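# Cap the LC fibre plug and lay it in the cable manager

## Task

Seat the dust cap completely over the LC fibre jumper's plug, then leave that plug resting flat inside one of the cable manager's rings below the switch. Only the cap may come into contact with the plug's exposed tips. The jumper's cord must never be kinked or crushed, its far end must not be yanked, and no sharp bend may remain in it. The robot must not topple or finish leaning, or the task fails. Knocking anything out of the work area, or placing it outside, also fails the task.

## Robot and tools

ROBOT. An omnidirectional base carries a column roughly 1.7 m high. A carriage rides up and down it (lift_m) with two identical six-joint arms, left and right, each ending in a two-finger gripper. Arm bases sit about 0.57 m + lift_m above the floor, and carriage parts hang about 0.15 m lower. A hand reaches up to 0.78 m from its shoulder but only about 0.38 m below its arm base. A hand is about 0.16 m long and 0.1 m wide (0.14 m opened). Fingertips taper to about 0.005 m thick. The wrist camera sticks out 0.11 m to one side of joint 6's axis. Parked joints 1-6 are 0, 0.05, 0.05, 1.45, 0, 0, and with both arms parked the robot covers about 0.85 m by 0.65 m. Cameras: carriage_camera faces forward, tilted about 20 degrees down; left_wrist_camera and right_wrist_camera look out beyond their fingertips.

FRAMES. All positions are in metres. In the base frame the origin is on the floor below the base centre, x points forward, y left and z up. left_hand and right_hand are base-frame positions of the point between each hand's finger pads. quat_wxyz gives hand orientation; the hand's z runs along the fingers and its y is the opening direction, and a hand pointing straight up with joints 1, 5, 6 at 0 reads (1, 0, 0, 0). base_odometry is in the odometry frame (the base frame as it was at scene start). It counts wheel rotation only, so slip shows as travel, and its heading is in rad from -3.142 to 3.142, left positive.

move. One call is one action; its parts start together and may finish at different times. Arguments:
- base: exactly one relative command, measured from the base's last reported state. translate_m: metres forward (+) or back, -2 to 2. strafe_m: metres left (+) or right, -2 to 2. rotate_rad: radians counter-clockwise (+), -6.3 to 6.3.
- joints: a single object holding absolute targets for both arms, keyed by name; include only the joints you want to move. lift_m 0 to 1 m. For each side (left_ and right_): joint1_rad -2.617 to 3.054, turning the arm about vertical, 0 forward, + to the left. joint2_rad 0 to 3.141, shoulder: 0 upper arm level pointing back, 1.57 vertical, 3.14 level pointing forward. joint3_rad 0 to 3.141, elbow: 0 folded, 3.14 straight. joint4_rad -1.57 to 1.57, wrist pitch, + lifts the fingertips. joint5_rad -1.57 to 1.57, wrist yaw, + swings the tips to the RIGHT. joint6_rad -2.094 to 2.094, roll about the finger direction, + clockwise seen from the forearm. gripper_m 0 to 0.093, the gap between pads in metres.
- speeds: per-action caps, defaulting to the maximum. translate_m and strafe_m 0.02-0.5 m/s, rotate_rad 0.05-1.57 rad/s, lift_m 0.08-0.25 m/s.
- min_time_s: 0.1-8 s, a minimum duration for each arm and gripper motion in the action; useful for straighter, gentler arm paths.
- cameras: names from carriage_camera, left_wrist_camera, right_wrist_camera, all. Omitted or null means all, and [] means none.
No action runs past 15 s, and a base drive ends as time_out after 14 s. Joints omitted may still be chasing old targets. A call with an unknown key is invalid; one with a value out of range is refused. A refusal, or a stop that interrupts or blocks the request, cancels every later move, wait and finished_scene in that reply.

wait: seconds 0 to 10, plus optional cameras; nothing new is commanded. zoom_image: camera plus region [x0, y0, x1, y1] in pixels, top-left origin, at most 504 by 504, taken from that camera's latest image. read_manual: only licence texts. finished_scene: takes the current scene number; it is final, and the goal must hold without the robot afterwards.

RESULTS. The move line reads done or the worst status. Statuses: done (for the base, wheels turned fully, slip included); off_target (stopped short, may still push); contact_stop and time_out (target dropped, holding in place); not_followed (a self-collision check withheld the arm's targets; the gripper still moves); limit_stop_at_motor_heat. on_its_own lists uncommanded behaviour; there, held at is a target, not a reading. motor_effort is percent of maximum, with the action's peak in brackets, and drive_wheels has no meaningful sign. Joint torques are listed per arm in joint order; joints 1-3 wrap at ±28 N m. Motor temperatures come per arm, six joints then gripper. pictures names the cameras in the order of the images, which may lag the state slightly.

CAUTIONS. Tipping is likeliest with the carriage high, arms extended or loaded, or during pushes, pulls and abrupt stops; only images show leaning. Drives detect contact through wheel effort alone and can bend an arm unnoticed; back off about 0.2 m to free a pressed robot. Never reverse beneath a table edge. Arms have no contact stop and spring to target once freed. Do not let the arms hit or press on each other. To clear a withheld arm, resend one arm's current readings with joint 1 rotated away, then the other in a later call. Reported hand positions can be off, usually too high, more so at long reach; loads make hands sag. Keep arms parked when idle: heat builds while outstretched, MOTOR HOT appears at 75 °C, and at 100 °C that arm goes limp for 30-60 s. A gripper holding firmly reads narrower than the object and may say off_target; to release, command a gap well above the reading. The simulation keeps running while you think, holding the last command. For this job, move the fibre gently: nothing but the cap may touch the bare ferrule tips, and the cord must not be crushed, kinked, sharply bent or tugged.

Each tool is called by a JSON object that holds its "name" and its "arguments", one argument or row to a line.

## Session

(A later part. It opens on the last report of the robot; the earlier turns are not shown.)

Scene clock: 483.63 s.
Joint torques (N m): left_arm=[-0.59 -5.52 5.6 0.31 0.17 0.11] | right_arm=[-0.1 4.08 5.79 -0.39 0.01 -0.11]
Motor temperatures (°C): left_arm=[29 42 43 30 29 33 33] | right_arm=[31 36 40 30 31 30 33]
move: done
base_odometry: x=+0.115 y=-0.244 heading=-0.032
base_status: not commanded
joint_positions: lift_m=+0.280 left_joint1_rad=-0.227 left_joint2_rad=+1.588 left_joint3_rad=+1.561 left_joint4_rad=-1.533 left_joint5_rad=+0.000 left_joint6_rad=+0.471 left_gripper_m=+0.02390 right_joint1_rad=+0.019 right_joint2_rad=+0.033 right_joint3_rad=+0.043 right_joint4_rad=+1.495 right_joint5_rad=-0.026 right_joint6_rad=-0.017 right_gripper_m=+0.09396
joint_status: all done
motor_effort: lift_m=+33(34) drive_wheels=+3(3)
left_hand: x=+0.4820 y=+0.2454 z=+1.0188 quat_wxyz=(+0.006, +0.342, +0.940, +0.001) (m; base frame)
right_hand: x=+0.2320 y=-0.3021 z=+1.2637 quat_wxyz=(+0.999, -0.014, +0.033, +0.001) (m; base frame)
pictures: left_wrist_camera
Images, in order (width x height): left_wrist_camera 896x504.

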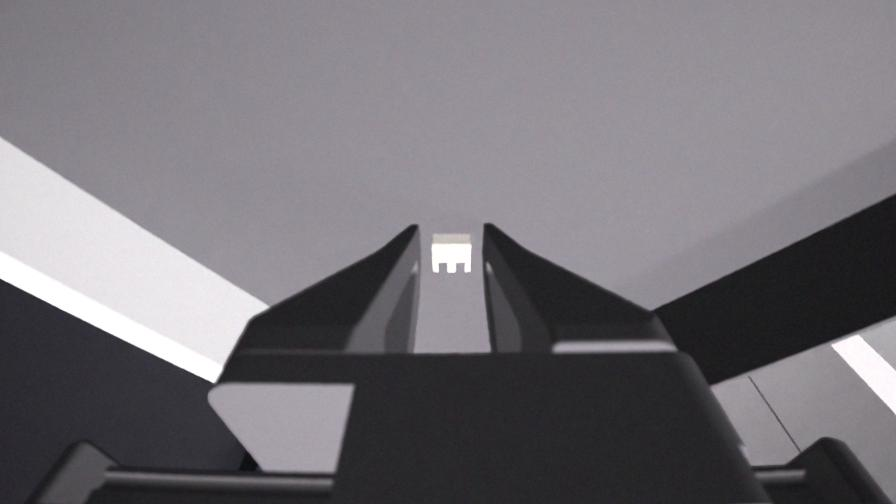

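{"name": "move", "arguments": {
  "joints": {"lift_m": 0.2820},
  "speeds": {"lift_m": 0.08},
  "cameras": []
}}

{"name": "move", "arguments": {
  "joints": {"left_gripper_m": 0.0105},
  "min_time_s": 3,
  "cameras": ["left_wrist_camera"]
}}

{"name": "zoom_image", "arguments": {
  "camera": "left_wrist_camera",
  "region": [376, 200, 526, 290]
}}

Scene clock: 521.80 s.
Joint torques (N m): left_arm=[-0.58 -5.57 5.72 0.29 0.17 0.1] | right_arm=[-0.06 4.05 5.75 -0.39 0.02 -0.11]
Motor temperatures (°C): left_arm=[29 40 45 30 29 33 32] | right_arm=[31 36 40 30 31 30 33]
move: done
base_odometry: x=+0.115 y=-0.244 heading=-0.032
base_status: not commanded
joint_positions: lift_m=+0.282 left_joint1_rad=-0.227 left_joint2_rad=+1.588 left_joint3_rad=+1.560 left_joint4_rad=-1.533 left_joint5_rad=+0.000 left_joint6_rad=+0.471 left_gripper_m=+0.02390 right_joint1_rad=+0.019 right_joint2_rad=+0.033 right_joint3_rad=+0.043 right_joint4_rad=+1.495 right_joint5_rad=-0.026 right_joint6_rad=-0.017 right_gripper_m=+0.09396
joint_status: all done
motor_effort: lift_m=+36(41) drive_wheels=+1(4)
left_hand: x=+0.4817 y=+0.2454 z=+1.0206 quat_wxyz=(+0.005, +0.342, +0.940, +0.001) (m; base frame)
right_hand: x=+0.2320 y=-0.3021 z=+1.2659 quat_wxyz=(+0.999, -0.014, +0.033, +0.001) (m; base frame)
pictures: none
No camera images: "cameras" was empty.

Scene clock: 525.10 s.
Joint torques (N m): left_arm=[-0.62 -5.55 5.75 0.3 0.17 0.11] | right_arm=[-0.09 4.07 5.76 -0.39 0.01 -0.11]
Motor temperatures (°C): left_arm=[29 40 45 30 29 33 33] | right_arm=[31 36 40 30 31 30 33]
move: done
base_odometry: x=+0.115 y=-0.244 heading=-0.032
base_status: not commanded
joint_positions: lift_m=+0.282 left_joint1_rad=-0.227 left_joint2_rad=+1.588 left_joint3_rad=+1.560 left_joint4_rad=-1.533 left_joint5_rad=+0.000 left_joint6_rad=+0.471 left_gripper_m=+0.01170 right_joint1_rad=+0.019 right_joint2_rad=+0.033 right_joint3_rad=+0.043 right_joint4_rad=+1.495 right_joint5_rad=-0.026 right_joint6_rad=-0.017 right_gripper_m=+0.09396
joint_status: all done
motor_effort: lift_m=+36(36) drive_wheels=+4(6)
left_hand: x=+0.4817 y=+0.2454 z=+1.0206 quat_wxyz=(+0.005, +0.342, +0.940, +0.001) (m; base frame)
right_hand: x=+0.2320 y=-0.3021 z=+1.2659 quat_wxyz=(+0.999, -0.014, +0.033, +0.001) (m; base frame)
pictures: left_wrist_camera
Images, in order (width x height): left_wrist_camera 896x504.

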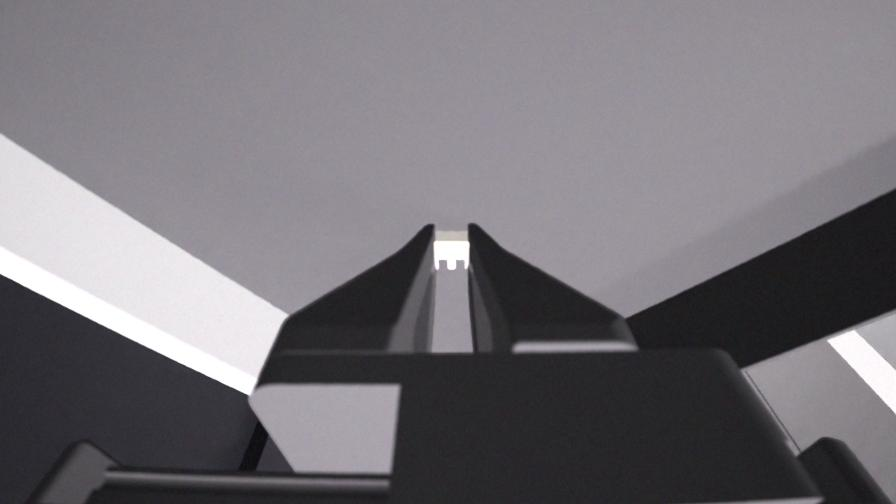

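Scaled by 3.360 from the camera's 896x504 image, which has a finer 1280x720 frame.

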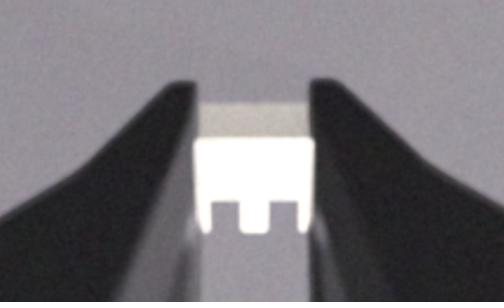

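{"name": "move", "arguments": {
  "joints": {"left_gripper_m": 0.009},
  "min_time_s": 1,
  "cameras": []
}}

{"name": "move", "arguments": {
  "joints": {"lift_m": 0.33},
  "speeds": {"lift_m": 0.1},
  "cameras": ["left_wrist_camera"]
}}

{"name": "zoom_image", "arguments": {
  "camera": "left_wrist_camera",
  "region": [376, 200, 526, 290]
}}

Scene clock: 533.20 s.
Joint torques (N m): left_arm=[-0.62 -5.56 5.74 0.3 0.17 0.1] | right_arm=[-0.08 4.07 5.76 -0.39 0.01 -0.11]
Motor temperatures (°C): left_arm=[29 39 44 30 29 33 33] | right_arm=[31 36 40 30 31 30 33]
move: done
base_odometry: x=+0.115 y=-0.244 heading=-0.032
base_status: not commanded
joint_positions: lift_m=+0.282 left_joint1_rad=-0.227 left_joint2_rad=+1.588 left_joint3_rad=+1.560 left_joint4_rad=-1.533 left_joint5_rad=+0.000 left_joint6_rad=+0.471 left_gripper_m=+0.01170 right_joint1_rad=+0.019 right_joint2_rad=+0.033 right_joint3_rad=+0.043 right_joint4_rad=+1.495 right_joint5_rad=-0.026 right_joint6_rad=-0.017 right_gripper_m=+0.09396
joint_status: all done
motor_effort: lift_m=+36(36) drive_wheels=+1(5)
left_hand: x=+0.4817 y=+0.2454 z=+1.0206 quat_wxyz=(+0.005, +0.342, +0.940, +0.001) (m; base frame)
right_hand: x=+0.2320 y=-0.3021 z=+1.2659 quat_wxyz=(+0.999, -0.014, +0.033, +0.001) (m; base frame)
pictures: none
No camera images: "cameras" was empty.

Scene clock: 534.07 s.
Joint torques (N m): left_arm=[-0.59 -5.52 6.01 0.29 0.16 0.09] | right_arm=[-0.06 4.04 5.76 -0.39 0.01 -0.11]
Motor temperatures (°C): left_arm=[29 39 44 30 29 33 33] | right_arm=[31 36 40 30 31 30 33]
move: done
base_odometry: x=+0.115 y=-0.244 heading=-0.032
base_status: not commanded
joint_positions: lift_m=+0.330 left_joint1_rad=-0.227 left_joint2_rad=+1.588 left_joint3_rad=+1.557 left_joint4_rad=-1.533 left_joint5_rad=+0.000 left_joint6_rad=+0.471 left_gripper_m=+0.01170 right_joint1_rad=+0.019 right_joint2_rad=+0.033 right_joint3_rad=+0.043 right_joint4_rad=+1.494 right_joint5_rad=-0.026 right_joint6_rad=-0.017 right_gripper_m=+0.09396
joint_status: all done
motor_effort: lift_m=+36(42) drive_wheels=+1(6)
left_hand: x=+0.4812 y=+0.2455 z=+1.0680 quat_wxyz=(+0.004, +0.342, +0.940, +0.000) (m; base frame)
right_hand: x=+0.2321 y=-0.3021 z=+1.3139 quat_wxyz=(+0.999, -0.014, +0.033, +0.001) (m; base frame)
pictures: left_wrist_camera
Images, in order (width x height): left_wrist_camera 896x504.

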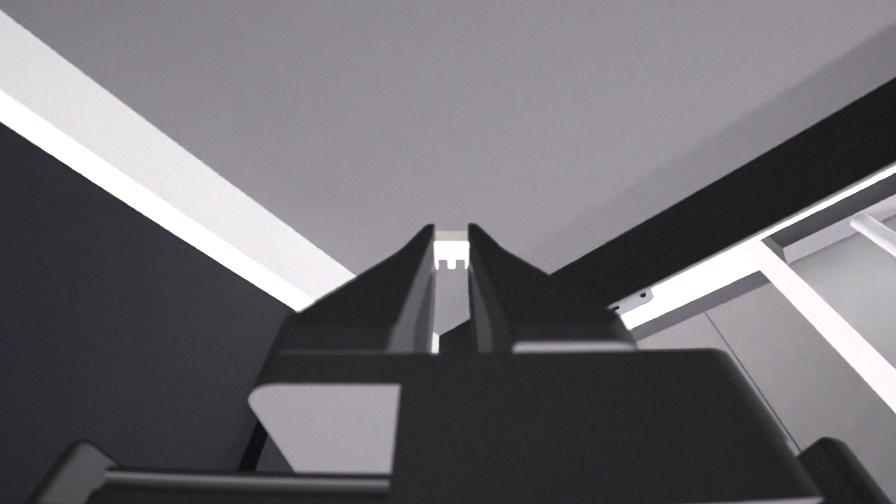

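Scaled by 3.360 from the camera's 896x504 image, which has a finer 1280x720 frame.

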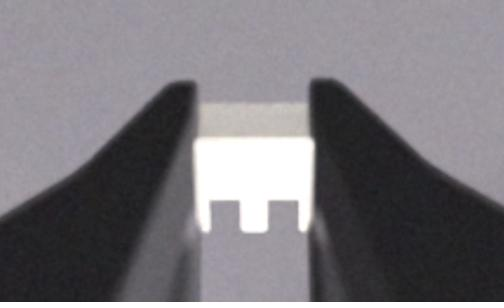

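{"name": "move", "arguments": {
  "joints": {"lift_m": 0.485, "left_joint1_rad": 0.1, "left_joint2_rad": 1.45, "left_joint3_rad": 1.4, "left_joint4_rad": -1.52},
  "min_time_s": 1.5,
  "cameras": []
}}

{"name": "move", "arguments": {
  "joints": {"left_joint6_rad": -1.66, "right_joint1_rad": 1.0, "right_joint2_rad": 0.32, "right_joint3_rad": 0.26, "right_joint4_rad": 1.29, "right_joint5_rad": 0.0, "right_joint6_rad": -1.2, "right_gripper_m": 0.026},
  "min_time_s": 2,
  "cameras": ["left_wrist_camera", "carriage_camera"]
}}

Scene clock: 620.33 s.
Joint torques (N m): left_arm=[0.69 -6.53 5.52 0.33 0.15 0.1] | right_arm=[-0.06 4.07 5.78 -0.38 0.01 -0.11]
Motor temperatures (°C): left_arm=[29 39 44 30 29 33 34] | right_arm=[31 36 40 30 31 30 33]
move: done
base_odometry: x=+0.115 y=-0.244 heading=-0.032
base_status: not commanded
joint_positions: lift_m=+0.485 left_joint1_rad=+0.092 left_joint2_rad=+1.473 left_joint3_rad=+1.414 left_joint4_rad=-1.531 left_joint5_rad=+0.001 left_joint6_rad=+0.471 left_gripper_m=+0.01170 right_joint1_rad=+0.019 right_joint2_rad=+0.033 right_joint3_rad=+0.043 right_joint4_rad=+1.494 right_joint5_rad=-0.026 right_joint6_rad=-0.017 right_gripper_m=+0.09396
joint_status: all done
motor_effort: lift_m=+35(43) drive_wheels=-1(7)
left_hand: x=+0.4519 y=+0.3287 z=+1.2149 quat_wxyz=(-0.009, +0.188, +0.982, -0.003) (m; base frame)
right_hand: x=+0.2321 y=-0.3021 z=+1.4689 quat_wxyz=(+0.999, -0.014, +0.033, +0.001) (m; base frame)
pictures: none
No camera images: "cameras" was empty.

Scene clock: 622.83 s.
Joint torques (N m): left_arm=[0.68 -6.42 5.42 0.24 0.06 -0.1] | right_arm=[0.53 3.89 8.29 0.36 0.19 -0.19]
Motor temperatures (°C): left_arm=[29 40 44 30 29 33 34] | right_arm=[31 36 41 30 31 30 33]
move: done
base_odometry: x=+0.115 y=-0.244 heading=-0.032
base_status: not commanded
joint_positions: lift_m=+0.485 left_joint1_rad=+0.092 left_joint2_rad=+1.473 left_joint3_rad=+1.414 left_joint4_rad=-1.531 left_joint5_rad=+0.001 left_joint6_rad=-1.648 left_gripper_m=+0.01170 right_joint1_rad=+0.994 right_joint2_rad=+0.309 right_joint3_rad=+0.238 right_joint4_rad=+1.300 right_joint5_rad=-0.010 right_joint6_rad=-1.189 right_gripper_m=+0.02614
joint_status: all done
motor_effort: lift_m=+35(36) drive_wheels=+4(6)
left_hand: x=+0.4519 y=+0.3287 z=+1.2149 quat_wxyz=(-0.007, -0.764, +0.645, +0.006) (m; base frame)
right_hand: x=+0.2681 y=-0.2225 z=+1.5068 quat_wxyz=(+0.981, -0.153, +0.074, -0.095) (m; base frame)
pictures: carriage_camera, left_wrist_camera
Images, in order (width x height): carriage_camera 896x504, left_wrist_camera 896x504.

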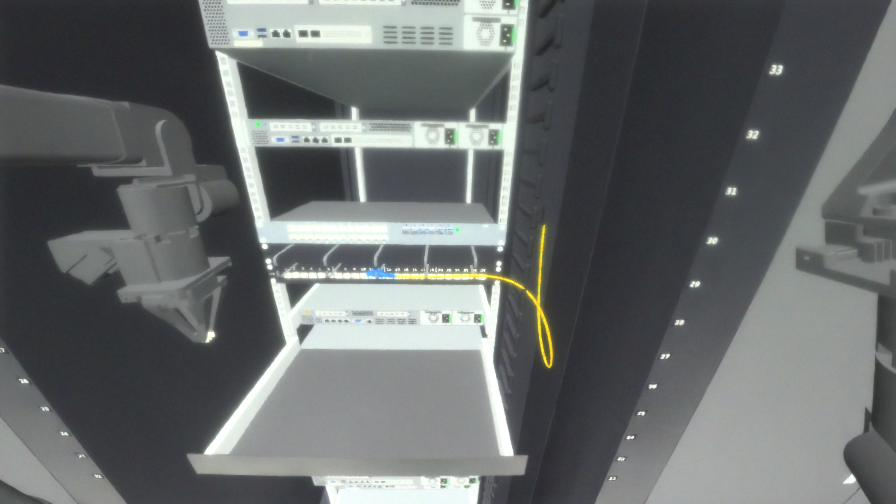

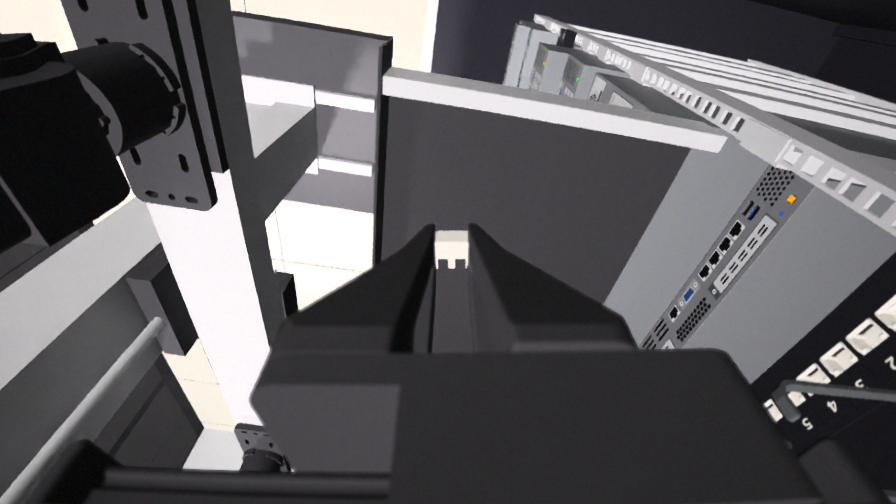

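{"name": "zoom_image", "arguments": {
  "camera": "carriage_camera",
  "region": [310, 230, 470, 320]
}}

Scaled by 3.150 from the camera's 896x504 image, which has a finer 1280x720 frame.

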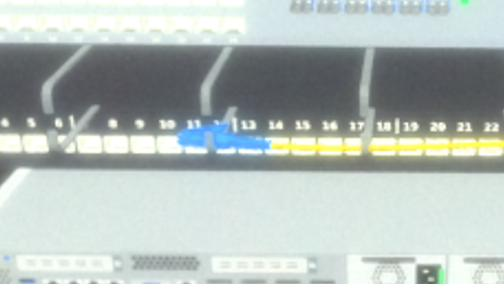

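{"name": "move", "arguments": {
  "joints": {"right_joint1_rad": 1.02, "right_joint2_rad": 0.85, "right_joint3_rad": 0.35, "right_joint4_rad": 0.95, "right_joint5_rad": 0.15, "right_joint6_rad": -1.57, "left_joint1_rad": -0.12, "left_joint2_rad": 1.73, "left_joint3_rad": 1.96, "left_joint4_rad": -1.495, "left_joint5_rad": -0.03, "left_joint6_rad": -1.69},
  "min_time_s": 1.5,
  "cameras": []
}}

{"name": "move", "arguments": {
  "joints": {"right_joint1_rad": 1.031, "right_joint2_rad": 1.5, "right_joint3_rad": 0.563, "right_joint4_rad": 0.94, "right_joint5_rad": 0.345, "right_joint6_rad": -1.573},
  "min_time_s": 1.5,
  "cameras": ["right_wrist_camera", "left_wrist_camera"]
}}

Scene clock: 639.90 s.
Joint torques (N m): left_arm=[-0.55 -5.64 9.48 0.88 -0.15 -0.06] | right_arm=[0.55 -0.79 9.87 2.04 0.11 -0.12]
Motor temperatures (°C): left_arm=[29 41 45 30 29 33 35] | right_arm=[31 36 42 30 31 30 33]
move: done
base_odometry: x=+0.115 y=-0.244 heading=-0.032
base_status: not commanded
joint_positions: lift_m=+0.485 left_joint1_rad=-0.112 left_joint2_rad=+1.718 left_joint3_rad=+1.928 left_joint4_rad=-1.507 left_joint5_rad=-0.017 left_joint6_rad=-1.679 left_gripper_m=+0.01170 right_joint1_rad=+1.014 right_joint2_rad=+0.845 right_joint3_rad=+0.324 right_joint4_rad=+0.966 right_joint5_rad=+0.139 right_joint6_rad=-1.558 right_gripper_m=+0.02613
joint_status: all done
motor_effort: lift_m=+35(36) drive_wheels=+2(5)
left_hand: x=+0.5657 y=+0.2703 z=+1.2867 quat_wxyz=(+0.092, -0.700, +0.701, -0.101) (m; base frame)
right_hand: x=+0.3981 y=-0.0584 z=+1.3851 quat_wxyz=(+0.803, -0.494, +0.206, -0.262) (m; base frame)
pictures: none
No camera images: "cameras" was empty.

Scene clock: 641.70 s.
Joint torques (N m): left_arm=[-0.55 -5.65 9.48 0.87 -0.13 -0.07] | right_arm=[0.57 -5.24 8.68 2.51 0.12 -0.13]
Motor temperatures (°C): left_arm=[29 41 45 30 29 33 35] | right_arm=[31 36 43 31 31 30 33]
move: done
base_odometry: x=+0.115 y=-0.244 heading=-0.032
base_status: not commanded
joint_positions: lift_m=+0.485 left_joint1_rad=-0.112 left_joint2_rad=+1.718 left_joint3_rad=+1.928 left_joint4_rad=-1.507 left_joint5_rad=-0.019 left_joint6_rad=-1.679 left_gripper_m=+0.01170 right_joint1_rad=+1.025 right_joint2_rad=+1.490 right_joint3_rad=+0.540 right_joint4_rad=+0.953 right_joint5_rad=+0.334 right_joint6_rad=-1.563 right_gripper_m=+0.02613
joint_status: all done
motor_effort: lift_m=+35(36) drive_wheels=+5(6)
left_hand: x=+0.5658 y=+0.2707 z=+1.2867 quat_wxyz=(+0.093, -0.700, +0.701, -0.101) (m; base frame)
right_hand: x=+0.4847 y=+0.0282 z=+1.2520 quat_wxyz=(+0.642, -0.638, +0.304, -0.298) (m; base frame)
pictures: left_wrist_camera, right_wrist_camera
Images, in order (width x height): left_wrist_camera 896x504, right_wrist_camera 896x504.

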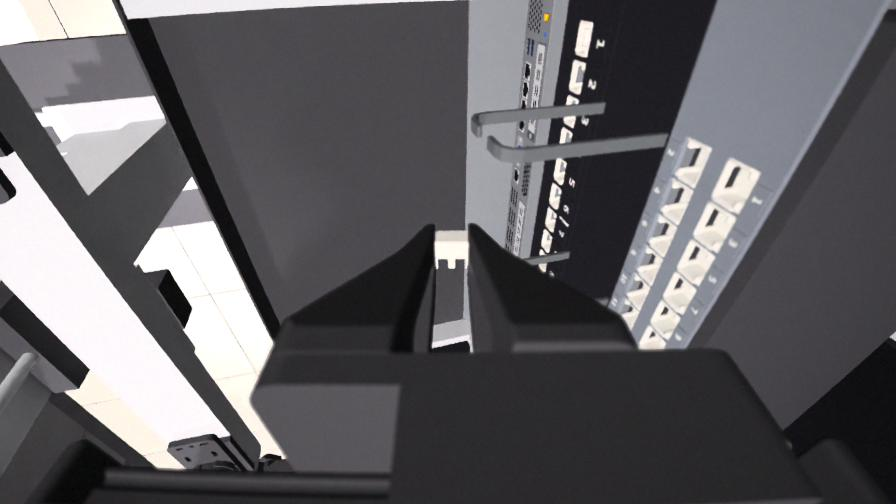

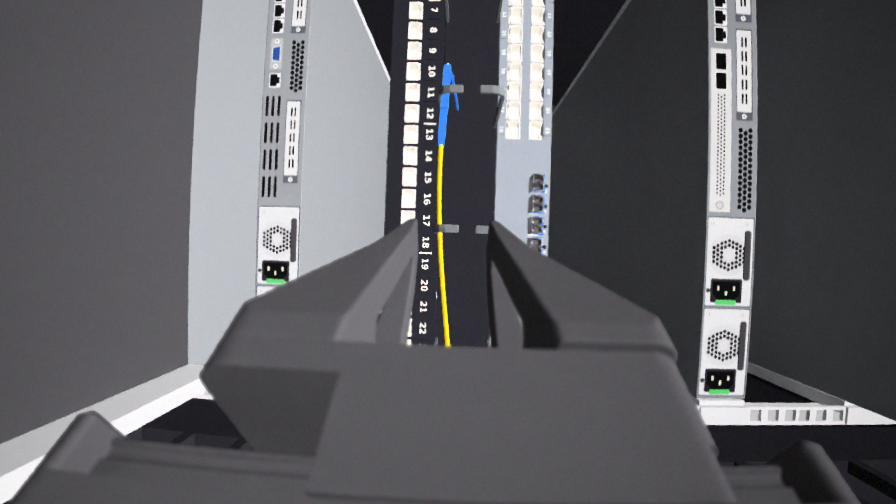

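{"name": "move", "arguments": {
  "joints": {"right_joint1_rad": 0.972, "right_joint2_rad": 1.738, "right_joint3_rad": 0.797, "right_joint4_rad": 0.939, "right_joint5_rad": 0.284, "right_joint6_rad": -1.58},
  "min_time_s": 1.5,
  "cameras": ["right_wrist_camera"]
}}

{"name": "zoom_image", "arguments": {
  "camera": "right_wrist_camera",
  "region": [370, 60, 530, 240]
}}

Scene clock: 673.33 s.
Joint torques (N m): left_arm=[-0.58 -5.67 9.5 0.87 -0.12 -0.06] | right_arm=[-0.61 -7.31 8.66 2.5 -0.11 -0.13]
Motor temperatures (°C): left_arm=[29 40 47 31 29 33 35] | right_arm=[31 37 46 38 31 30 33]
move: done
base_odometry: x=+0.115 y=-0.244 heading=-0.032
base_status: not commanded
joint_positions: lift_m=+0.485 left_joint1_rad=-0.112 left_joint2_rad=+1.718 left_joint3_rad=+1.928 left_joint4_rad=-1.507 left_joint5_rad=-0.019 left_joint6_rad=-1.679 left_gripper_m=+0.01170 right_joint1_rad=+0.978 right_joint2_rad=+1.724 right_joint3_rad=+0.773 right_joint4_rad=+0.953 right_joint5_rad=+0.295 right_joint6_rad=-1.569 right_gripper_m=+0.02613
joint_status: all done
motor_effort: lift_m=+36(36) drive_wheels=+3(6)
left_hand: x=+0.5658 y=+0.2707 z=+1.2867 quat_wxyz=(+0.093, -0.700, +0.701, -0.101) (m; base frame)
right_hand: x=+0.5305 y=+0.0715 z=+1.2496 quat_wxyz=(+0.640, -0.637, +0.304, -0.303) (m; base frame)
pictures: right_wrist_camera
Images, in order (width x height): right_wrist_camera 896x504.

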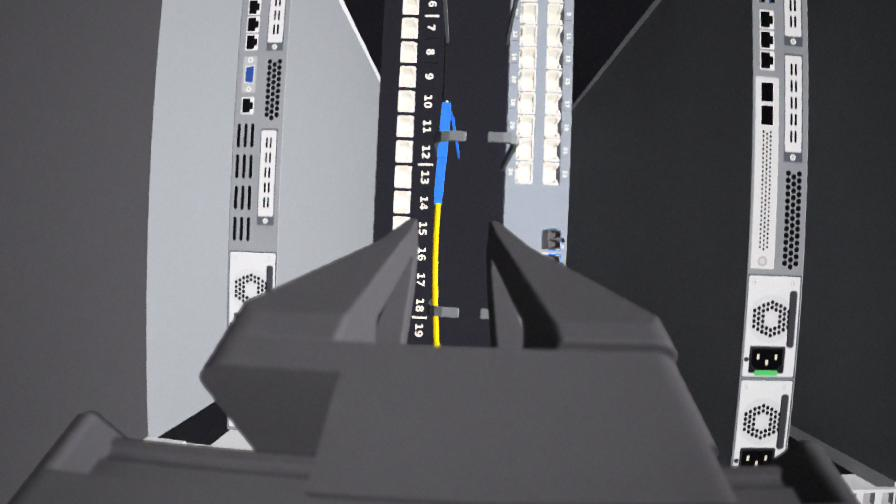

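Scaled by 2.800 from the camera's 896x504 image, which has a finer 1280x720 frame.

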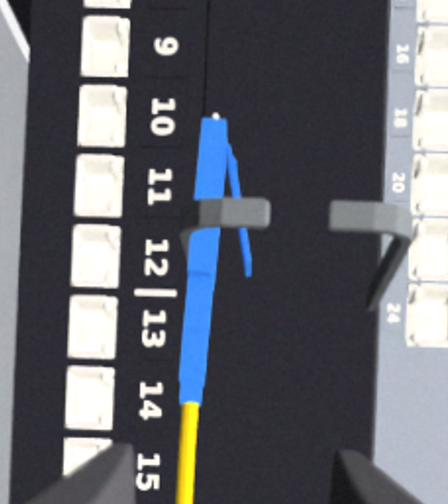

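{"name": "move", "arguments": {
  "joints": {"right_joint1_rad": 0.918, "right_joint2_rad": 1.937, "right_joint3_rad": 1.039, "right_joint4_rad": 0.893, "right_joint5_rad": 0.221, "right_joint6_rad": -1.582},
  "min_time_s": 2,
  "cameras": ["right_wrist_camera"]
}}

{"name": "zoom_image", "arguments": {
  "camera": "right_wrist_camera",
  "region": [370, 120, 530, 300]
}}

Scene clock: 701.53 s.
Joint torques (N m): left_arm=[-0.57 -5.67 9.5 0.88 -0.14 -0.06] | right_arm=[-0.61 -9.18 8.9 2.48 -0.11 -0.13]
Motor temperatures (°C): left_arm=[29 40 49 32 29 33 35] | right_arm=[31 38 47 40 31 30 33]
move: done
base_odometry: x=+0.115 y=-0.244 heading=-0.032
base_status: not commanded
joint_positions: lift_m=+0.485 left_joint1_rad=-0.112 left_joint2_rad=+1.718 left_joint3_rad=+1.928 left_joint4_rad=-1.507 left_joint5_rad=-0.019 left_joint6_rad=-1.679 left_gripper_m=+0.01170 right_joint1_rad=+0.924 right_joint2_rad=+1.920 right_joint3_rad=+1.015 right_joint4_rad=+0.910 right_joint5_rad=+0.232 right_joint6_rad=-1.571 right_gripper_m=+0.02613
joint_status: all done
motor_effort: lift_m=+35(36) drive_wheels=-1(6)
left_hand: x=+0.5658 y=+0.2707 z=+1.2867 quat_wxyz=(+0.093, -0.700, +0.701, -0.101) (m; base frame)
right_hand: x=+0.5783 y=+0.1083 z=+1.2460 quat_wxyz=(+0.641, -0.638, +0.300, -0.301) (m; base frame)
pictures: right_wrist_camera
Images, in order (width x height): right_wrist_camera 896x504.

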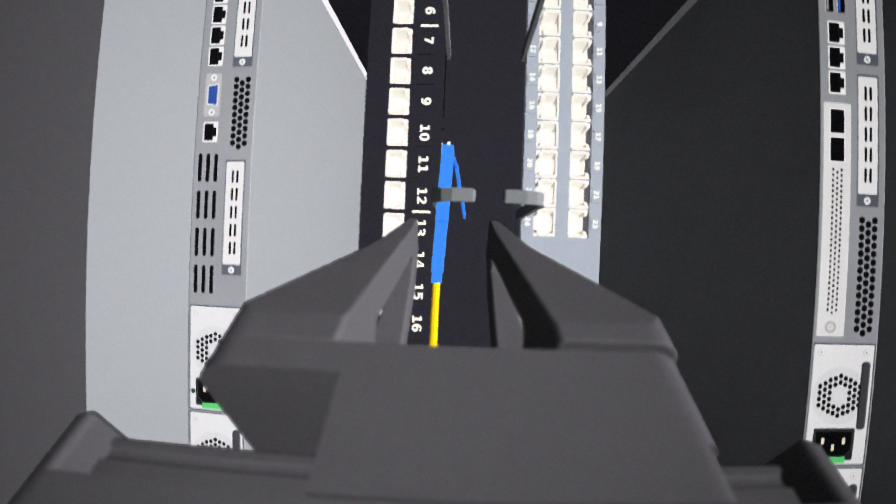

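Scaled by 2.800 from the camera's 896x504 image, which has a finer 1280x720 frame.

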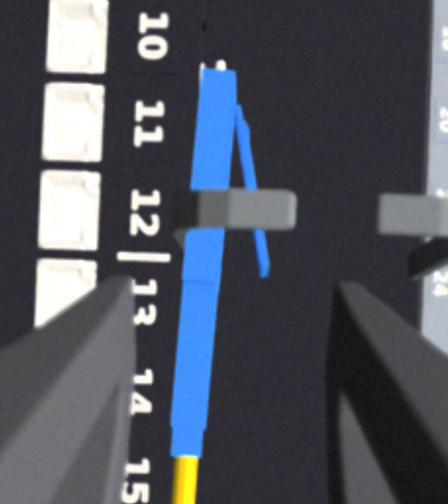

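{"name": "move", "arguments": {
  "joints": {"lift_m": 0.4805},
  "speeds": {"lift_m": 0.08},
  "cameras": ["right_wrist_camera"]
}}

{"name": "zoom_image", "arguments": {
  "camera": "right_wrist_camera",
  "region": [370, 120, 530, 300]
}}

Scene clock: 707.87 s.
Joint torques (N m): left_arm=[-0.57 -5.98 9.13 0.86 -0.13 -0.07] | right_arm=[-0.65 -9.69 8.44 2.54 -0.1 -0.12]
Motor temperatures (°C): left_arm=[29 40 49 32 29 33 35] | right_arm=[31 39 47 41 31 30 33]
move: done
base_odometry: x=+0.115 y=-0.244 heading=-0.032
base_status: not commanded
joint_positions: lift_m=+0.481 left_joint1_rad=-0.112 left_joint2_rad=+1.721 left_joint3_rad=+1.932 left_joint4_rad=-1.505 left_joint5_rad=-0.019 left_joint6_rad=-1.680 left_gripper_m=+0.01170 right_joint1_rad=+0.924 right_joint2_rad=+1.925 right_joint3_rad=+1.020 right_joint4_rad=+0.904 right_joint5_rad=+0.230 right_joint6_rad=-1.572 right_gripper_m=+0.02613
joint_status: all done
motor_effort: lift_m=+34(36) drive_wheels=+2(4)
left_hand: x=+0.5673 y=+0.2705 z=+1.2827 quat_wxyz=(+0.094, -0.700, +0.701, -0.102) (m; base frame)
right_hand: x=+0.5789 y=+0.1095 z=+1.2401 quat_wxyz=(+0.640, -0.641, +0.300, -0.301) (m; base frame)
pictures: right_wrist_camera
Images, in order (width x height): right_wrist_camera 896x504.

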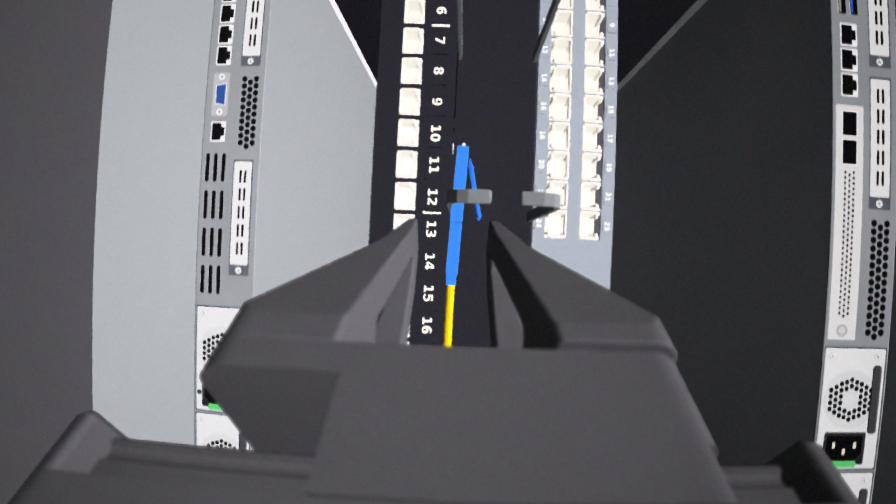

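Scaled by 2.800 from the camera's 896x504 image, which has a finer 1280x720 frame.

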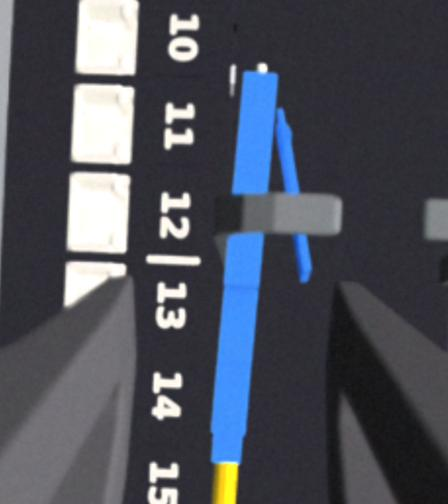

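{"name": "move", "arguments": {
  "joints": {"right_gripper_m": 0.0075},
  "min_time_s": 2.5,
  "cameras": ["right_wrist_camera"]
}}

{"name": "zoom_image", "arguments": {
  "camera": "right_wrist_camera",
  "region": [370, 120, 530, 300]
}}

Scene clock: 724.73 s.
Joint torques (N m): left_arm=[-0.57 -5.98 9.09 0.86 -0.12 -0.07] | right_arm=[-0.59 -9.66 8.42 2.54 -0.1 -0.12]
Motor temperatures (°C): left_arm=[29 41 51 32 29 33 35] | right_arm=[31 40 46 43 31 30 33]
move: done
base_odometry: x=+0.115 y=-0.244 heading=-0.032
base_status: not commanded
joint_positions: lift_m=+0.481 left_joint1_rad=-0.112 left_joint2_rad=+1.721 left_joint3_rad=+1.932 left_joint4_rad=-1.505 left_joint5_rad=-0.019 left_joint6_rad=-1.680 left_gripper_m=+0.01170 right_joint1_rad=+0.924 right_joint2_rad=+1.925 right_joint3_rad=+1.020 right_joint4_rad=+0.904 right_joint5_rad=+0.230 right_joint6_rad=-1.572 right_gripper_m=+0.00764
joint_status: all done
motor_effort: lift_m=+34(34) drive_wheels=+0(7)
left_hand: x=+0.5673 y=+0.2705 z=+1.2827 quat_wxyz=(+0.094, -0.700, +0.701, -0.102) (m; base frame)
right_hand: x=+0.5789 y=+0.1095 z=+1.2401 quat_wxyz=(+0.640, -0.641, +0.300, -0.301) (m; base frame)
pictures: right_wrist_camera
Images, in order (width x height): right_wrist_camera 896x504.

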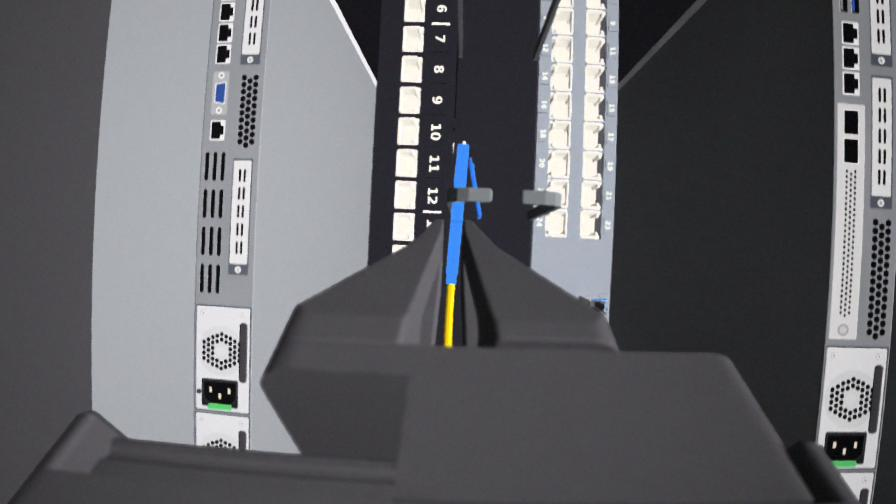

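Scaled by 2.800 from the camera's 896x504 image, which has a finer 1280x720 frame.

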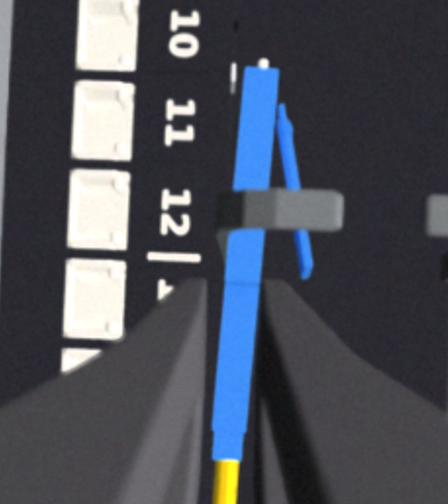

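{"name": "move", "arguments": {
  "joints": {"right_gripper_m": 0.003},
  "min_time_s": 2.5,
  "cameras": []
}}

{"name": "move", "arguments": {
  "joints": {"right_gripper_m": 0.001},
  "min_time_s": 1.5,
  "cameras": ["right_wrist_camera"]
}}

{"name": "zoom_image", "arguments": {
  "camera": "right_wrist_camera",
  "region": [370, 120, 530, 300]
}}

Scene clock: 733.17 s.
Joint torques (N m): left_arm=[-0.55 -5.98 9.1 0.86 -0.12 -0.06] | right_arm=[-0.61 -9.65 8.42 2.54 -0.1 -0.12]
Motor temperatures (°C): left_arm=[29 41 51 32 29 33 35] | right_arm=[31 40 46 44 31 30 33]
move: done
base_odometry: x=+0.115 y=-0.244 heading=-0.032
base_status: not commanded
joint_positions: lift_m=+0.481 left_joint1_rad=-0.112 left_joint2_rad=+1.721 left_joint3_rad=+1.932 left_joint4_rad=-1.505 left_joint5_rad=-0.019 left_joint6_rad=-1.680 left_gripper_m=+0.01170 right_joint1_rad=+0.924 right_joint2_rad=+1.925 right_joint3_rad=+1.020 right_joint4_rad=+0.904 right_joint5_rad=+0.230 right_joint6_rad=-1.573 right_gripper_m=+0.00313
joint_status: all done
motor_effort: lift_m=+34(34) drive_wheels=+4(7)
left_hand: x=+0.5673 y=+0.2705 z=+1.2827 quat_wxyz=(+0.094, -0.700, +0.701, -0.102) (m; base frame)
right_hand: x=+0.5789 y=+0.1095 z=+1.2401 quat_wxyz=(+0.640, -0.641, +0.300, -0.301) (m; base frame)
pictures: none
No camera images: "cameras" was empty.

Scene clock: 734.97 s.
Joint torques (N m): left_arm=[-0.55 -5.98 9.11 0.86 -0.13 -0.06] | right_arm=[-0.61 -9.65 8.43 2.54 -0.1 -0.12]
Motor temperatures (°C): left_arm=[29 41 51 32 29 33 35] | right_arm=[31 40 46 44 31 30 33]
move: done
base_odometry: x=+0.115 y=-0.244 heading=-0.032
base_status: not commanded
joint_positions: lift_m=+0.481 left_joint1_rad=-0.112 left_joint2_rad=+1.721 left_joint3_rad=+1.932 left_joint4_rad=-1.505 left_joint5_rad=-0.019 left_joint6_rad=-1.680 left_gripper_m=+0.01170 right_joint1_rad=+0.924 right_joint2_rad=+1.925 right_joint3_rad=+1.020 right_joint4_rad=+0.904 right_joint5_rad=+0.230 right_joint6_rad=-1.573 right_gripper_m=+0.00114
joint_status: all done
motor_effort: lift_m=+34(34) drive_wheels=+1(6)
left_hand: x=+0.5673 y=+0.2705 z=+1.2827 quat_wxyz=(+0.094, -0.700, +0.701, -0.102) (m; base frame)
right_hand: x=+0.5789 y=+0.1095 z=+1.2401 quat_wxyz=(+0.640, -0.641, +0.300, -0.301) (m; base frame)
pictures: right_wrist_camera
Images, in order (width x height): right_wrist_camera 896x504.

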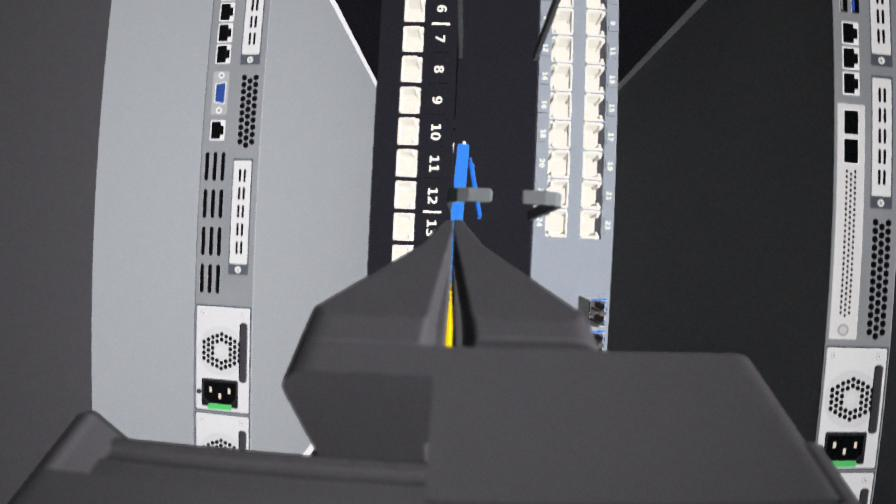

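Scaled by 2.800 from the camera's 896x504 image, which has a finer 1280x720 frame.

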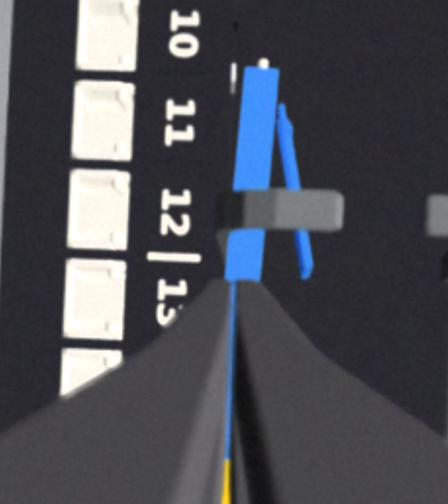

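{"name": "move", "arguments": {
  "joints": {"right_gripper_m": 0.022},
  "min_time_s": 1.5,
  "cameras": []
}}

{"name": "move", "arguments": {
  "joints": {"right_joint1_rad": 0.898, "right_joint2_rad": 1.963, "right_joint3_rad": 1.074, "right_joint4_rad": 0.883, "right_joint5_rad": 0.202, "right_joint6_rad": -1.581},
  "min_time_s": 1.5,
  "cameras": ["right_wrist_camera"]
}}

{"name": "zoom_image", "arguments": {
  "camera": "right_wrist_camera",
  "region": [370, 120, 530, 300]
}}

Scene clock: 760.60 s.
Joint torques (N m): left_arm=[-0.58 -5.98 9.1 0.85 -0.12 -0.06] | right_arm=[-0.64 -9.65 8.42 2.54 -0.1 -0.12]
Motor temperatures (°C): left_arm=[29 41 52 32 29 33 35] | right_arm=[31 41 46 46 31 30 33]
move: done
base_odometry: x=+0.115 y=-0.244 heading=-0.032
base_status: not commanded
joint_positions: lift_m=+0.481 left_joint1_rad=-0.112 left_joint2_rad=+1.721 left_joint3_rad=+1.932 left_joint4_rad=-1.505 left_joint5_rad=-0.019 left_joint6_rad=-1.680 left_gripper_m=+0.01170 right_joint1_rad=+0.924 right_joint2_rad=+1.925 right_joint3_rad=+1.020 right_joint4_rad=+0.904 right_joint5_rad=+0.230 right_joint6_rad=-1.573 right_gripper_m=+0.02186
joint_status: all done
motor_effort: lift_m=+34(34) drive_wheels=-1(5)
left_hand: x=+0.5673 y=+0.2705 z=+1.2827 quat_wxyz=(+0.094, -0.700, +0.701, -0.102) (m; base frame)
right_hand: x=+0.5789 y=+0.1095 z=+1.2401 quat_wxyz=(+0.640, -0.641, +0.300, -0.301) (m; base frame)
pictures: none
No camera images: "cameras" was empty.

Scene clock: 762.40 s.
Joint torques (N m): left_arm=[-0.53 -5.96 9.11 0.86 -0.13 -0.07] | right_arm=[-0.62 -9.44 8.88 2.47 -0.12 -0.11]
Motor temperatures (°C): left_arm=[29 41 52 32 29 33 35] | right_arm=[31 41 46 46 31 30 33]
move: done
base_odometry: x=+0.115 y=-0.244 heading=-0.032
base_status: not commanded
joint_positions: lift_m=+0.481 left_joint1_rad=-0.112 left_joint2_rad=+1.721 left_joint3_rad=+1.932 left_joint4_rad=-1.505 left_joint5_rad=-0.019 left_joint6_rad=-1.680 left_gripper_m=+0.01170 right_joint1_rad=+0.904 right_joint2_rad=+1.946 right_joint3_rad=+1.050 right_joint4_rad=+0.900 right_joint5_rad=+0.212 right_joint6_rad=-1.573 right_gripper_m=+0.02186
joint_status: all done
motor_effort: lift_m=+34(34) drive_wheels=+2(5)
left_hand: x=+0.5673 y=+0.2705 z=+1.2827 quat_wxyz=(+0.094, -0.700, +0.701, -0.102) (m; base frame)
right_hand: x=+0.5894 y=+0.1096 z=+1.2408 quat_wxyz=(+0.641, -0.639, +0.300, -0.302) (m; base frame)
pictures: right_wrist_camera
Images, in order (width x height): right_wrist_camera 896x504.

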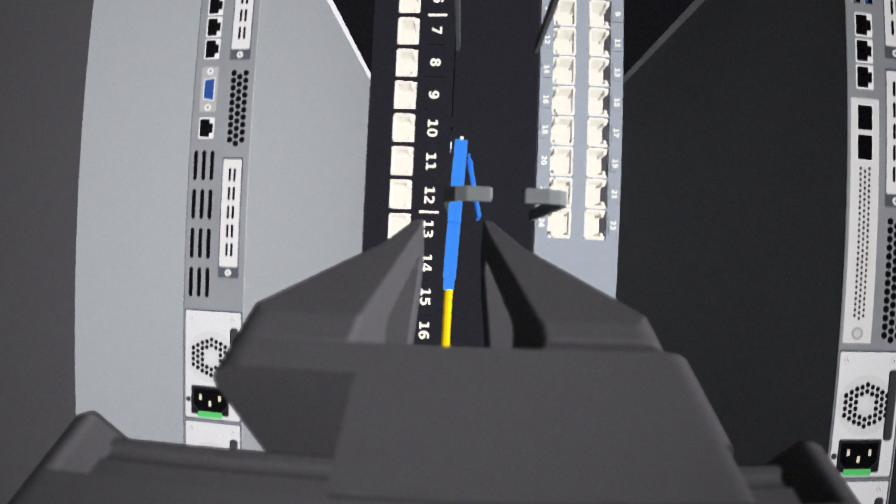

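Scaled by 2.800 from the camera's 896x504 image, which has a finer 1280x720 frame.

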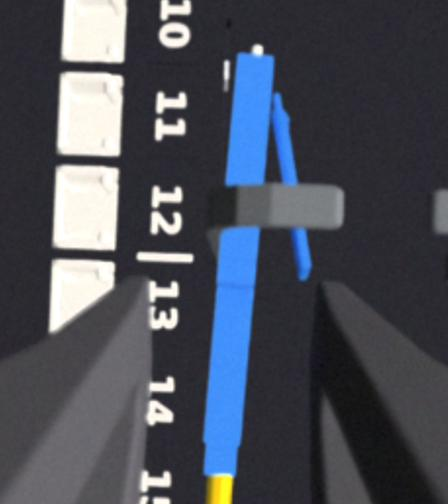

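{"name": "move", "arguments": {
  "joints": {"right_joint1_rad": 0.8745, "right_joint2_rad": 1.981, "right_joint3_rad": 1.0985, "right_joint4_rad": 0.8735, "right_joint5_rad": 0.179, "right_joint6_rad": -1.581},
  "min_time_s": 1.5,
  "cameras": ["right_wrist_camera"]
}}

{"name": "zoom_image", "arguments": {
  "camera": "right_wrist_camera",
  "region": [370, 120, 530, 300]
}}

Scene clock: 808.00 s.
Joint torques (N m): left_arm=[-0.57 -6.01 9.13 0.86 -0.13 -0.07] | right_arm=[-0.61 -9.61 8.98 2.49 -0.1 -0.11]
Motor temperatures (°C): left_arm=[29 41 53 32 29 33 36] | right_arm=[31 42 50 46 31 30 33]
move: done
base_odometry: x=+0.115 y=-0.244 heading=-0.032
base_status: not commanded
joint_positions: lift_m=+0.481 left_joint1_rad=-0.112 left_joint2_rad=+1.721 left_joint3_rad=+1.932 left_joint4_rad=-1.505 left_joint5_rad=-0.019 left_joint6_rad=-1.680 left_gripper_m=+0.01170 right_joint1_rad=+0.880 right_joint2_rad=+1.964 right_joint3_rad=+1.074 right_joint4_rad=+0.890 right_joint5_rad=+0.189 right_joint6_rad=-1.573 right_gripper_m=+0.02186
joint_status: all done
motor_effort: lift_m=+34(34) drive_wheels=+1(7)
left_hand: x=+0.5673 y=+0.2705 z=+1.2827 quat_wxyz=(+0.094, -0.700, +0.701, -0.102) (m; base frame)
right_hand: x=+0.6001 y=+0.1078 z=+1.2397 quat_wxyz=(+0.640, -0.640, +0.301, -0.302) (m; base frame)
pictures: right_wrist_camera
Images, in order (width x height): right_wrist_camera 896x504.

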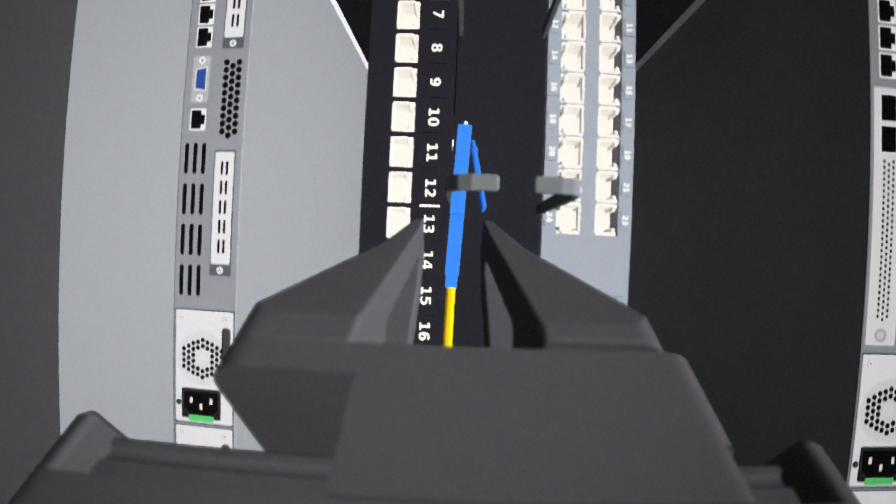

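Scaled by 2.800 from the camera's 896x504 image, which has a finer 1280x720 frame.

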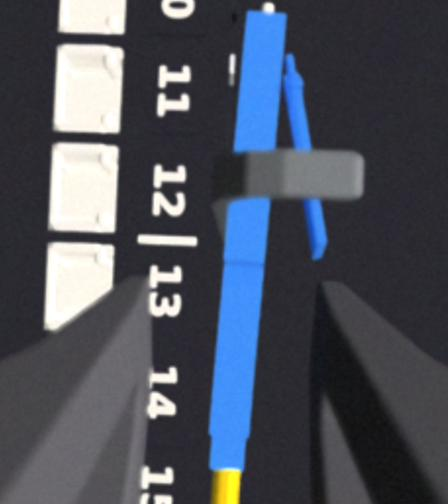

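{"name": "move", "arguments": {
  "joints": {"right_gripper_m": 0.004},
  "min_time_s": 3,
  "cameras": ["right_wrist_camera"]
}}

{"name": "zoom_image", "arguments": {
  "camera": "right_wrist_camera",
  "region": [370, 120, 530, 300]
}}

Scene clock: 815.80 s.
Joint torques (N m): left_arm=[-0.57 -6.01 9.13 0.86 -0.13 -0.06] | right_arm=[-0.59 -9.62 8.65 2.49 -0.1 -0.11]
Motor temperatures (°C): left_arm=[29 41 53 32 29 33 36] | right_arm=[31 42 49 46 31 30 33]
move: done
base_odometry: x=+0.115 y=-0.244 heading=-0.032
base_status: not commanded
joint_positions: lift_m=+0.481 left_joint1_rad=-0.112 left_joint2_rad=+1.721 left_joint3_rad=+1.932 left_joint4_rad=-1.505 left_joint5_rad=-0.019 left_joint6_rad=-1.680 left_gripper_m=+0.01170 right_joint1_rad=+0.880 right_joint2_rad=+1.964 right_joint3_rad=+1.078 right_joint4_rad=+0.889 right_joint5_rad=+0.188 right_joint6_rad=-1.573 right_gripper_m=+0.00412
joint_status: all done
motor_effort: lift_m=+34(34) drive_wheels=+1(6)
left_hand: x=+0.5673 y=+0.2705 z=+1.2827 quat_wxyz=(+0.094, -0.700, +0.701, -0.102) (m; base frame)
right_hand: x=+0.6003 y=+0.1084 z=+1.2412 quat_wxyz=(+0.641, -0.639, +0.300, -0.302) (m; base frame)
pictures: right_wrist_camera
Images, in order (width x height): right_wrist_camera 896x504.

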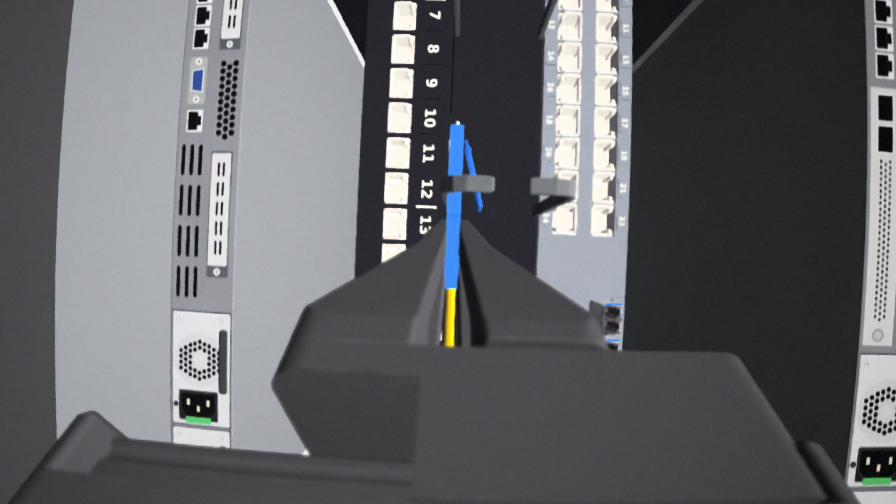

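Scaled by 2.800 from the camera's 896x504 image, which has a finer 1280x720 frame.

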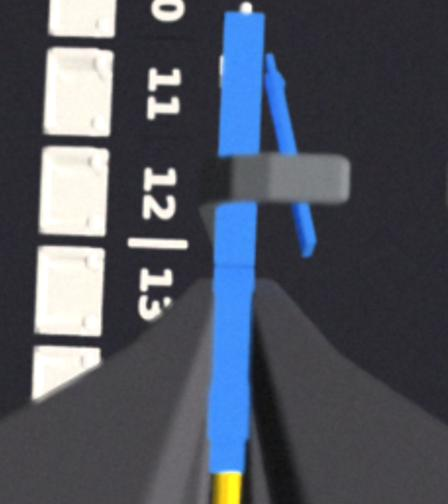

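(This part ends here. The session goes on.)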